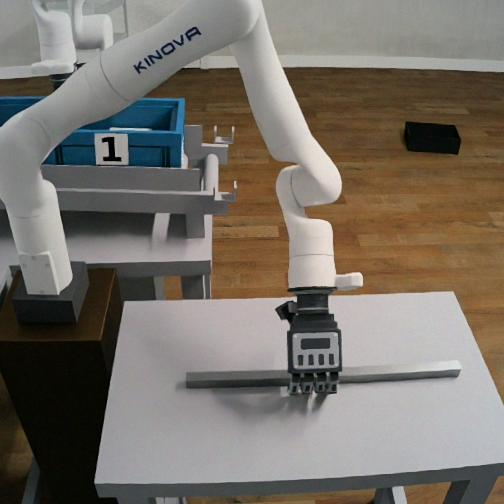

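>>> {"name": "move", "arguments": {
  "arm1": {"joints": {"hand_thumb_bend": 0.18, "hand_speed": -0.9, "hand_force_limit": 0.0}}
}}

Scene clock: 705.20 s.
Joint torques (N m): arm1=[-0.06 20.32 1.99 2.91 0.72 -2.08 0.18] | arm2=[0.87 -11.3 0.04 -6.46 0.13 0.31 0.12] | arm3=[1.09 2.25 0.05 -6.12 0.08 -0.75 -0.11] | arm4=[-0.89 -14.35 -2.56 5.1 -0.34 -0.45 0.01]
Motor temperatures (°C): arm1=[32 35 27 29 40 33 41] | arm2=[28 36 26 27 31 35 38] | arm3=[29 28 26 30 37 39 42] | arm4=[31 35 27 28 32 32 44]
Flange force (N): arm1=[-2.7 2.0 2.4] | arm2=[1.1 2.3 1.9] | arm3=[0.8 -2.3 -4.8] | arm4=[-1.7 -2.0 -0.3]
move: arm1 off_target
Joint velocities: within noise
arm1.joint_positions: joint1_rad=-1.446 joint2_rad=-0.985 joint3_rad=+0.000 joint4_rad=-1.727 joint5_rad=+1.307 joint6_rad=-0.807 joint7_rad=+0.606 hand_little=-0.200 hand_ring=-0.250 hand_middle=-0.330 hand_index=-0.200 hand_thumb_turn=-1.000 hand_thumb_bend=+0.723 hand_force_limit=+0.000 hand_speed=-0.900
arm1.joint_status: hand_thumb_bend off_target (ended at +0.723, target +0.180); the others done
arm1.hand_stopped_by: target,target,target,target,force,target
arm1.little_load_n: 0.0
arm1.ring_load_n: 0.0
arm1.middle_load_n: 0.5
arm1.index_load_n: 0.0
arm1.thumb_bend_load_n: 8.0
arm1.thumb_turn_load_n: 0.0
arm1.hand: x=-0.9883 y=+0.5896 z=+0.7712 quat_wxyz=(+0.379, -0.925, -0.002, -0.005) (m; scene frame)
arm2, arm3, arm4: as last shown
arm4.thumb_bend_load_n: 0.0
pictures: none

>>> {"name": "move", "arguments": {
  "arm1": {"joints": {"hand_little": -0.6, "hand_ring": -0.6, "hand_middle": -0.6, "hand_index": -0.6, "hand_speed": -0.9, "hand_force_limit": -0.2}},
  "cameras": ["arm1_cam_wrist"]
}}

Scene clock: 709.70 s.
Joint torques (N m): arm1=[-1.09 21.25 1.15 3.11 0.53 -1.87 0.07] | arm2=[0.87 -11.24 0.09 -6.49 0.08 0.28 0.09] | arm3=[1.08 2.15 0.12 -6.15 0.13 -0.74 -0.13] | arm4=[-0.93 -14.28 -2.57 5.14 -0.32 -0.5 0.02]
Motor temperatures (°C): arm1=[32 36 27 29 40 33 41] | arm2=[28 36 26 27 31 35 38] | arm3=[29 28 26 30 37 39 42] | arm4=[31 36 27 28 32 32 44]
Flange force (N): arm1=[-2.7 1.8 5.3] | arm2=[1.3 2.2 1.8] | arm3=[0.7 -2.0 -4.8] | arm4=[-1.4 -2.3 -0.3]
move: arm1 off_target
Joint velocities: within noise
arm1.joint_positions: joint1_rad=-1.446 joint2_rad=-0.985 joint3_rad=+0.000 joint4_rad=-1.727 joint5_rad=+1.307 joint6_rad=-0.807 joint7_rad=+0.606 hand_little=-0.600 hand_ring=-0.600 hand_middle=-0.337 hand_index=-0.600 hand_thumb_turn=-1.000 hand_thumb_bend=+0.724 hand_force_limit=-0.200 hand_speed=-0.900
arm1.joint_status: hand_middle off_target (ended at -0.337, target -0.600); the others done
arm1.hand_stopped_by: target,target,force,target,force,target
arm1.little_load_n: 0.0
arm1.ring_load_n: 0.0
arm1.middle_load_n: 5.0
arm1.index_load_n: 0.0
arm1.thumb_bend_load_n: 8.5
arm1.thumb_turn_load_n: 0.5
arm1.hand: x=-0.9883 y=+0.5896 z=+0.7712 quat_wxyz=(+0.379, -0.925, -0.002, -0.005) (m; scene frame)
arm2, arm3, arm4: as last shown
pictures: arm1_cam_wrist

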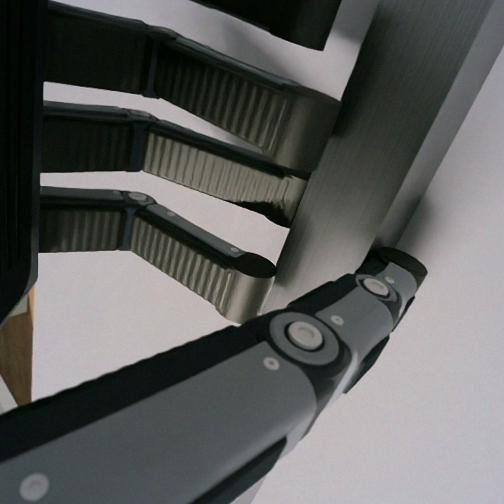

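>>> {"name": "move", "arguments": {
  "arm1": {"joints": {"hand_thumb_bend": 0.93, "hand_middle": -0.2, "hand_speed": -0.8}}
}}

>>> {"name": "move", "arguments": {
  "arm1": {"joints": {"joint1_rad": -1.4458, "joint2_rad": -0.9238, "joint4_rad": -1.7354, "joint5_rad": 1.2601, "joint6_rad": -0.8217, "joint7_rad": 0.6746}, "min_time_s": 1.5}
}}

>>> {"name": "move", "arguments": {
  "arm1": {"joints": {"joint1_rad": -1.5367, "joint2_rad": -0.9731, "joint4_rad": -1.7408, "joint5_rad": 1.3203, "joint6_rad": -0.9458, "joint7_rad": 0.5352, "hand_index": 0, "hand_ring": 0, "hand_little": 0, "hand_middle": -0.1}, "min_time_s": 1.5},
  "cameras": ["arm1_cam_wrist"]
}}

>>> {"name": "move", "arguments": {
  "arm1": {"joints": {"joint1_rad": -1.5367, "joint2_rad": -1.0329, "joint4_rad": -1.7278, "joint5_rad": 1.3536, "joint6_rad": -0.9349, "joint7_rad": 0.4788}, "min_time_s": 2},
  "cameras": ["arm1_cam_wrist"]
}}

Scene clock: 732.07 s.
Joint torques (N m): arm1=[-1.54 20.62 0.56 2.51 0.46 -1.64 0.23] | arm2=[0.85 -11.33 0.04 -6.42 0.11 0.29 0.14] | arm3=[0.98 2.21 0.14 -6.16 0.12 -0.78 -0.1] | arm4=[-0.75 -14.35 -2.57 5.15 -0.32 -0.56 0.09]
Motor temperatures (°C): arm1=[32 36 27 29 40 33 41] | arm2=[28 36 26 27 31 35 38] | arm3=[29 28 26 30 37 39 42] | arm4=[31 36 27 28 32 32 44]
Flange force (N): arm1=[-3.5 0.6 5.5] | arm2=[0.9 2.3 1.8] | arm3=[1.0 -1.9 -4.9] | arm4=[-1.2 -1.6 0.3]
move: arm1 done
Joint velocities: within noise
arm1.joint_positions: joint1_rad=-1.446 joint2_rad=-0.985 joint3_rad=+0.000 joint4_rad=-1.727 joint5_rad=+1.307 joint6_rad=-0.807 joint7_rad=+0.606 hand_little=-0.600 hand_ring=-0.600 hand_middle=-0.200 hand_index=-0.600 hand_thumb_turn=-1.000 hand_thumb_bend=+0.930 hand_force_limit=-0.200 hand_speed=-0.800
arm1.joint_status: all done
arm1.hand_stopped_by: target,target,target,target,target,target
arm1.little_load_n: 0.0
arm1.ring_load_n: 0.0
arm1.middle_load_n: 0.0
arm1.index_load_n: 0.0
arm1.thumb_bend_load_n: 0.0
arm1.thumb_turn_load_n: 0.0
arm1.hand: x=-0.9883 y=+0.5896 z=+0.7712 quat_wxyz=(+0.379, -0.925, -0.002, -0.005) (m; scene frame)
arm2, arm3, arm4: as last shown
arm2.middle_load_n: 0.5
arm3.thumb_bend_load_n: -0.5
pictures: none

Scene clock: 733.87 s.
Joint torques (N m): arm1=[-1.6 20.34 0.43 2.82 0.5 -1.57 0.22] | arm2=[0.83 -11.27 0.08 -6.48 0.15 0.31 0.12] | arm3=[1.01 2.21 0.17 -6.14 0.11 -0.76 -0.05] | arm4=[-0.87 -14.4 -2.61 5.14 -0.3 -0.53 0.05]
Motor temperatures (°C): arm1=[32 36 27 29 40 33 41] | arm2=[28 36 26 27 31 35 38] | arm3=[29 28 26 30 37 39 42] | arm4=[31 36 27 28 32 32 44]
Flange force (N): arm1=[-3.9 0.3 5.5] | arm2=[1.2 2.2 1.9] | arm3=[1.0 -1.6 -4.9] | arm4=[-1.5 -1.9 0.1]
move: arm1 done
Joint velocities: within noise
arm1.joint_positions: joint1_rad=-1.446 joint2_rad=-0.924 joint3_rad=+0.000 joint4_rad=-1.735 joint5_rad=+1.260 joint6_rad=-0.822 joint7_rad=+0.675 hand_little=-0.600 hand_ring=-0.600 hand_middle=-0.200 hand_index=-0.600 hand_thumb_turn=-1.000 hand_thumb_bend=+0.930 hand_force_limit=-0.200 hand_speed=-0.800
arm1.joint_status: all done
arm1.hand_stopped_by: target,target,target,target,target,target
arm1.little_load_n: 0.0
arm1.ring_load_n: 0.0
arm1.middle_load_n: 0.0
arm1.index_load_n: 0.0
arm1.thumb_bend_load_n: 0.0
arm1.thumb_turn_load_n: 0.0
arm1.hand: x=-0.9886 y=+0.5898 z=+0.7994 quat_wxyz=(+0.379, -0.926, -0.002, -0.005) (m; scene frame)
arm2, arm3, arm4: as last shown
arm2.middle_load_n: 0.0
arm3.thumb_bend_load_n: 0.0
pictures: none

Scene clock: 735.67 s.
Joint torques (N m): arm1=[-1.58 20.38 0.79 2.27 0.56 -1.78 0.25] | arm2=[0.85 -11.26 0.08 -6.49 0.12 0.34 0.06] | arm3=[1.03 2.22 0.13 -6.27 0.11 -0.75 -0.07] | arm4=[-0.95 -14.33 -2.6 5.16 -0.34 -0.52 0.04]
Motor temperatures (°C): arm1=[32 36 27 29 40 33 41] | arm2=[28 36 26 27 31 35 38] | arm3=[29 28 26 30 37 39 42] | arm4=[31 36 27 28 32 32 44]
Flange force (N): arm1=[-4.4 1.5 5.0] | arm2=[1.3 2.1 2.0] | arm3=[1.1 -1.9 -4.3] | arm4=[-1.4 -2.3 0.0]
move: arm1 done
Joint velocities: within noise
arm1.joint_positions: joint1_rad=-1.537 joint2_rad=-0.973 joint3_rad=+0.000 joint4_rad=-1.741 joint5_rad=+1.320 joint6_rad=-0.946 joint7_rad=+0.535 hand_little=+0.000 hand_ring=+0.000 hand_middle=-0.100 hand_index=+0.000 hand_thumb_turn=-1.000 hand_thumb_bend=+0.930 hand_force_limit=-0.200 hand_speed=-0.800
arm1.joint_status: all done
arm1.hand_stopped_by: target,target,target,target,target,target
arm1.little_load_n: 0.0
arm1.ring_load_n: 0.0
arm1.middle_load_n: 0.0
arm1.index_load_n: 0.0
arm1.thumb_bend_load_n: 0.0
arm1.thumb_turn_load_n: 0.0
arm1.hand: x=-0.9883 y=+0.5774 z=+0.7997 quat_wxyz=(+0.434, -0.901, -0.003, -0.005) (m; scene frame)
arm2, arm3, arm4: as last shown
pictures: arm1_cam_wrist

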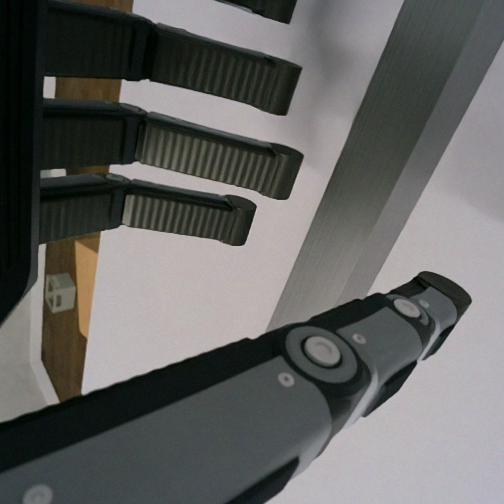

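Scene clock: 737.97 s.
Joint torques (N m): arm1=[-1.55 20.58 0.78 1.94 0.44 -1.86 0.19] | arm2=[0.82 -11.29 0.06 -6.4 0.1 0.31 0.12] | arm3=[0.92 2.15 0.11 -6.12 0.07 -0.74 -0.07] | arm4=[-0.87 -14.3 -2.68 5.14 -0.35 -0.52 0.01]
Motor temperatures (°C): arm1=[32 36 27 29 40 33 41] | arm2=[28 36 26 27 31 35 38] | arm3=[29 28 26 30 37 39 42] | arm4=[31 36 27 28 32 32 44]
Flange force (N): arm1=[-4.1 1.5 5.2] | arm2=[1.0 2.2 1.8] | arm3=[0.7 -1.8 -4.9] | arm4=[-1.5 -2.0 0.1]
move: arm1 done
Joint velocities: within noise
arm1.joint_positions: joint1_rad=-1.537 joint2_rad=-1.033 joint3_rad=+0.000 joint4_rad=-1.728 joint5_rad=+1.354 joint6_rad=-0.935 joint7_rad=+0.479 hand_little=+0.000 hand_ring=+0.000 hand_middle=-0.100 hand_index=+0.000 hand_thumb_turn=-1.000 hand_thumb_bend=+0.930 hand_force_limit=-0.200 hand_speed=-0.800
arm1.joint_status: all done
arm1.hand_stopped_by: target,target,target,target,target,target
arm1.little_load_n: 0.0
arm1.ring_load_n: 0.0
arm1.middle_load_n: 0.0
arm1.index_load_n: 0.0
arm1.thumb_bend_load_n: 0.0
arm1.thumb_turn_load_n: 0.0
arm1.hand: x=-0.9880 y=+0.5772 z=+0.7727 quat_wxyz=(+0.434, -0.901, -0.003, -0.005) (m; scene frame)
arm2.joint_positions: joint1_rad=-0.053 joint2_rad=+0.271 joint3_rad=+0.000 joint4_rad=+2.023 joint5_rad=+0.000 joint6_rad=+0.847 joint7_rad=-1.621 hand_little=+1.000 hand_ring=+1.000 hand_middle=+1.000 hand_index=+1.000 hand_thumb_turn=-1.000 hand_thumb_bend=+1.000 hand_force_limit=+0.000 hand_speed=-0.800
arm2.joint_status: not commanded
arm2.hand_stopped_by: target,target,target,target,target,target
arm2.little_load_n: 0.0
arm2.ring_load_n: 0.0
arm2.middle_load_n: 0.0
arm2.index_load_n: 0.0
arm2.thumb_bend_load_n: 0.0
arm2.thumb_turn_load_n: 0.0
arm2.hand: x=-0.5317 y=+0.0302 z=+0.9779 quat_wxyz=(-0.002, +0.707, -0.707, +0.000) (m; scene frame)
arm3.joint_positions: joint1_rad=-0.639 joint2_rad=-0.464 joint3_rad=-0.112 joint4_rad=+1.532 joint5_rad=+0.015 joint6_rad=+1.939 joint7_rad=-2.029 hand_little=+1.000 hand_ring=+1.000 hand_middle=+1.000 hand_index=+1.000 hand_thumb_turn=+1.000 hand_thumb_bend=+1.000 hand_force_limit=+0.000 hand_speed=-0.800
arm3.joint_status: not commanded
arm3.hand_stopped_by: target,target,target,target,target,target
arm3.little_load_n: 0.0
arm3.ring_load_n: 0.0
arm3.middle_load_n: 0.0
arm3.index_load_n: 0.0
arm3.thumb_bend_load_n: -0.5
arm3.thumb_turn_load_n: 0.0
arm3.hand: x=+0.6252 y=+0.2346 z=+1.2855 quat_wxyz=(-0.059, -0.589, -0.804, +0.045) (m; scene frame)
arm4.joint_positions: joint1_rad=+0.012 joint2_rad=+0.642 joint3_rad=+2.089 joint4_rad=-1.891 joint5_rad=+0.676 joint6_rad=-1.014 joint7_rad=+0.266 hand_little=+1.000 hand_ring=+1.000 hand_middle=+1.000 hand_index=+1.000 hand_thumb_turn=+1.000 hand_thumb_bend=+1.000 hand_force_limit=+0.000 hand_speed=-0.800
arm4.joint_status: not commanded
arm4.hand_stopped_by: target,target,target,target,target,target
arm4.little_load_n: -0.5
arm4.ring_load_n: 0.0
arm4.middle_load_n: 0.0
arm4.index_load_n: -0.5
arm4.thumb_bend_load_n: 0.0
arm4.thumb_turn_load_n: 0.0
arm4.hand: x=+0.1852 y=-0.0026 z=+0.9913 quat_wxyz=(+0.001, -0.707, +0.707, +0.000) (m; scene frame)
pictures: arm1_cam_wrist

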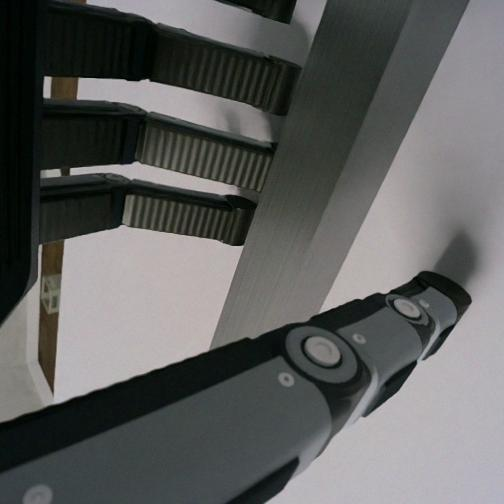

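>>> {"name": "move", "arguments": {
  "arm1": {"joints": {"hand_speed": -0.92, "hand_force_limit": -0.4, "hand_little": -0.3, "hand_ring": -0.3, "hand_middle": -0.4, "hand_index": -0.3, "hand_thumb_bend": 0.1}},
  "cameras": ["arm1_cam_wrist"]
}}

Scene clock: 743.53 s.
Joint torques (N m): arm1=[-1.9 21.68 0.89 2.15 0.55 -2.15 0.28] | arm2=[0.92 -11.31 0.09 -6.5 0.1 0.32 0.11] | arm3=[1.07 2.22 0.02 -6.19 0.08 -0.7 -0.11] | arm4=[-0.9 -14.28 -2.6 5.04 -0.3 -0.48 0.03]
Motor temperatures (°C): arm1=[32 36 27 29 40 33 41] | arm2=[28 36 26 27 31 35 38] | arm3=[29 28 26 30 37 39 42] | arm4=[31 36 27 28 32 32 44]
Flange force (N): arm1=[-4.1 3.0 7.2] | arm2=[1.3 2.4 2.0] | arm3=[0.8 -2.3 -4.4] | arm4=[-1.6 -2.0 -0.4]
move: arm1 off_target
Joint velocities: within noise
arm1.joint_positions: joint1_rad=-1.537 joint2_rad=-1.033 joint3_rad=+0.000 joint4_rad=-1.728 joint5_rad=+1.354 joint6_rad=-0.935 joint7_rad=+0.479 hand_little=-0.300 hand_ring=-0.300 hand_middle=-0.151 hand_index=-0.299 hand_thumb_turn=-1.000 hand_thumb_bend=+0.632 hand_force_limit=-0.400 hand_speed=-0.920
arm1.joint_status: hand_middle off_target (ended at -0.151, target -0.400); hand_thumb_bend off_target (ended at +0.632, target +0.100); the others done
arm1.hand_stopped_by: target,target,force,target,force,target
arm1.little_load_n: 0.0
arm1.ring_load_n: 1.0
arm1.middle_load_n: 0.0
arm1.index_load_n: 3.0
arm1.thumb_bend_load_n: 4.0
arm1.thumb_turn_load_n: 0.5
arm1.hand: x=-0.9880 y=+0.5772 z=+0.7727 quat_wxyz=(+0.434, -0.901, -0.003, -0.005) (m; scene frame)
arm2, arm3, arm4: as last shown
arm3.thumb_bend_load_n: 0.0
arm4.little_load_n: 0.5
arm4.index_load_n: 0.0
pictures: arm1_cam_wrist

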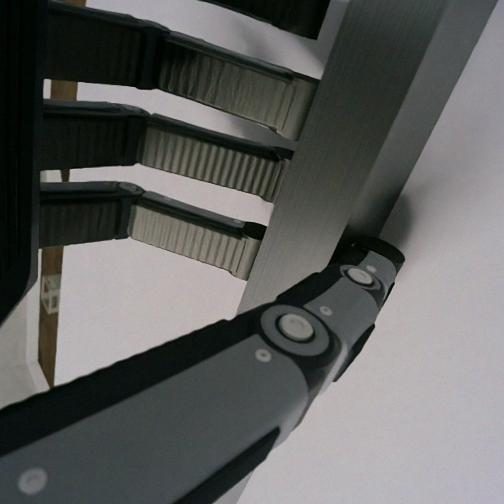

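>>> {"name": "move", "arguments": {
  "arm1": {"joints": {"hand_force_limit": 0.1, "hand_thumb_bend": 0.05}}
}}

>>> {"name": "move", "arguments": {
  "arm1": {"joints": {"hand_force_limit": 0.1, "hand_little": -0.6, "hand_ring": -0.6, "hand_middle": -0.5, "hand_index": -0.6}},
  "cameras": ["arm1_cam_wrist"]
}}

Scene clock: 746.73 s.
Joint torques (N m): arm1=[-1.61 22 1.13 2.43 0.65 -2.37 0.23] | arm2=[0.82 -11.37 0.08 -6.47 0.1 0.3 0.14] | arm3=[1.01 2.15 0.15 -6.06 0.08 -0.7 -0.13] | arm4=[-0.83 -14.37 -2.6 5.16 -0.34 -0.49 0.05]
Motor temperatures (°C): arm1=[32 36 27 29 40 33 41] | arm2=[28 36 26 27 31 35 38] | arm3=[29 28 26 30 37 39 42] | arm4=[31 36 27 28 32 32 44]
Flange force (N): arm1=[-3.5 3.7 7.1] | arm2=[1.0 2.3 2.0] | arm3=[0.6 -1.8 -5.0] | arm4=[-1.4 -1.9 0.1]
move: arm1 off_target
Joint velocities: within noise
arm1.joint_positions: joint1_rad=-1.537 joint2_rad=-1.033 joint3_rad=+0.000 joint4_rad=-1.728 joint5_rad=+1.354 joint6_rad=-0.935 joint7_rad=+0.479 hand_little=-0.300 hand_ring=-0.300 hand_middle=-0.151 hand_index=-0.299 hand_thumb_turn=-1.000 hand_thumb_bend=+0.622 hand_force_limit=+0.100 hand_speed=-0.920
arm1.joint_status: hand_thumb_bend off_target (ended at +0.622, target +0.050); the others done
arm1.hand_stopped_by: target,target,force,target,force,target
arm1.little_load_n: 0.0
arm1.ring_load_n: 2.0
arm1.middle_load_n: 0.5
arm1.index_load_n: 4.0
arm1.thumb_bend_load_n: 7.5
arm1.thumb_turn_load_n: 0.5
arm1.hand: x=-0.9880 y=+0.5772 z=+0.7727 quat_wxyz=(+0.434, -0.901, -0.003, -0.005) (m; scene frame)
arm2, arm3, arm4: as last shown
arm4.little_load_n: 0.0
pictures: none

Scene clock: 748.57 s.
Joint torques (N m): arm1=[-2.62 19.92 -0.45 2.32 0.42 -1.01 0.17] | arm2=[0.86 -11.28 0.1 -6.42 0.11 0.3 0.11] | arm3=[0.95 2.2 0.13 -6.07 0.06 -0.71 -0.1] | arm4=[-0.84 -14.38 -2.65 5.13 -0.33 -0.51 0]
Motor temperatures (°C): arm1=[32 36 27 29 40 33 41] | arm2=[28 36 26 27 31 35 38] | arm3=[29 28 26 30 37 39 42] | arm4=[31 36 27 28 32 32 44]
Flange force (N): arm1=[-2.6 -1.1 5.1] | arm2=[1.1 2.3 1.8] | arm3=[0.7 -1.8 -5.0] | arm4=[-1.6 -1.9 0.1]
move: arm1 off_target
Joint velocities: within noise
arm1.joint_positions: joint1_rad=-1.537 joint2_rad=-1.033 joint3_rad=+0.000 joint4_rad=-1.728 joint5_rad=+1.354 joint6_rad=-0.935 joint7_rad=+0.479 hand_little=-0.600 hand_ring=-0.328 hand_middle=-0.253 hand_index=-0.320 hand_thumb_turn=-1.000 hand_thumb_bend=+0.624 hand_force_limit=+0.100 hand_speed=-0.920
arm1.joint_status: hand_ring off_target (ended at -0.328, target -0.600); hand_middle off_target (ended at -0.253, target -0.500); hand_index off_target (ended at -0.320, target -0.600); the others done
arm1.hand_stopped_by: target,force,force,force,force,target
arm1.little_load_n: 0.0
arm1.ring_load_n: 4.0
arm1.middle_load_n: 6.5
arm1.index_load_n: 2.0
arm1.thumb_bend_load_n: 14.0
arm1.thumb_turn_load_n: 0.5
arm1.hand: x=-0.9880 y=+0.5772 z=+0.7728 quat_wxyz=(+0.434, -0.901, -0.003, -0.005) (m; scene frame)
arm2, arm3, arm4: as last shown
arm2.middle_load_n: 0.5
pictures: arm1_cam_wrist

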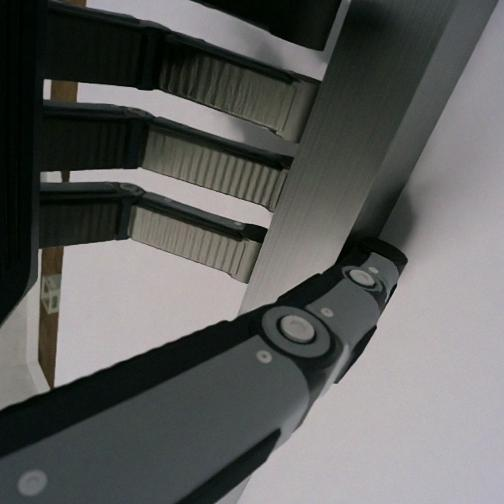

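>>> {"name": "move", "arguments": {
  "arm1": {"joints": {"joint1_rad": -1.5367, "joint2_rad": -0.9731, "joint4_rad": -1.7408, "joint5_rad": 1.3203, "joint6_rad": -0.9458, "joint7_rad": 0.5352}, "min_time_s": 3},
  "cameras": ["arm1_cam_wrist", "cam_wing", "cam_over"]
}}

Scene clock: 754.37 s.
Joint torques (N m): arm1=[-1.62 22.94 1.51 3.15 0.93 -2.6 0.07] | arm2=[0.87 -11.26 0.06 -6.43 0.15 0.29 0.12] | arm3=[1.05 2.21 0.08 -6.18 0.06 -0.72 -0.1] | arm4=[-0.84 -14.38 -2.59 5.11 -0.34 -0.55 0.06]
Motor temperatures (°C): arm1=[32 36 27 29 40 33 41] | arm2=[28 36 26 27 31 35 38] | arm3=[29 28 26 30 37 39 42] | arm4=[31 36 27 28 32 32 44]
Flange force (N): arm1=[-4.4 5.2 8.1] | arm2=[1.1 2.3 1.7] | arm3=[0.8 -2.1 -4.6] | arm4=[-1.5 -1.8 0.2]
move: arm1 done
Joint velocities: within noise
arm1.joint_positions: joint1_rad=-1.537 joint2_rad=-0.973 joint3_rad=+0.000 joint4_rad=-1.741 joint5_rad=+1.320 joint6_rad=-0.946 joint7_rad=+0.535 hand_little=-0.600 hand_ring=-0.328 hand_middle=-0.253 hand_index=-0.320 hand_thumb_turn=-1.000 hand_thumb_bend=+0.624 hand_force_limit=+0.100 hand_speed=-0.920
arm1.joint_status: all done
arm1.hand_stopped_by: target,force,force,force,force,target
arm1.little_load_n: 0.0
arm1.ring_load_n: 1.0
arm1.middle_load_n: 6.0
arm1.index_load_n: 4.0
arm1.thumb_bend_load_n: 14.0
arm1.thumb_turn_load_n: 1.5
arm1.hand: x=-0.9883 y=+0.5774 z=+0.7997 quat_wxyz=(+0.434, -0.901, -0.003, -0.005) (m; scene frame)
arm2, arm3, arm4: as last shown
arm2.middle_load_n: 0.0
arm3.little_load_n: 0.5
arm4.thumb_turn_load_n: 0.5
pictures: arm1_cam_wrist, cam_over, cam_wing

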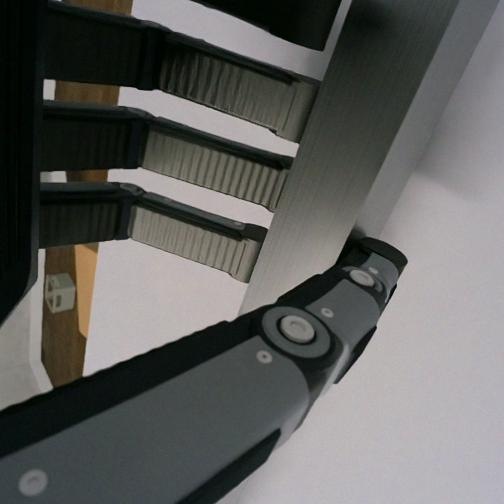

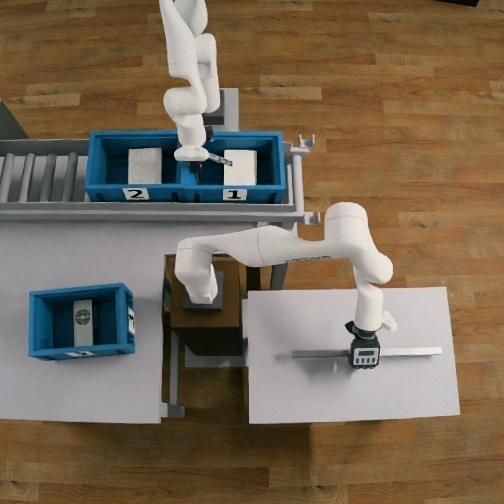

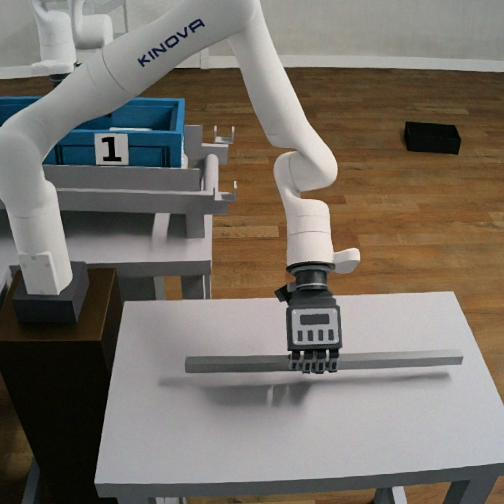

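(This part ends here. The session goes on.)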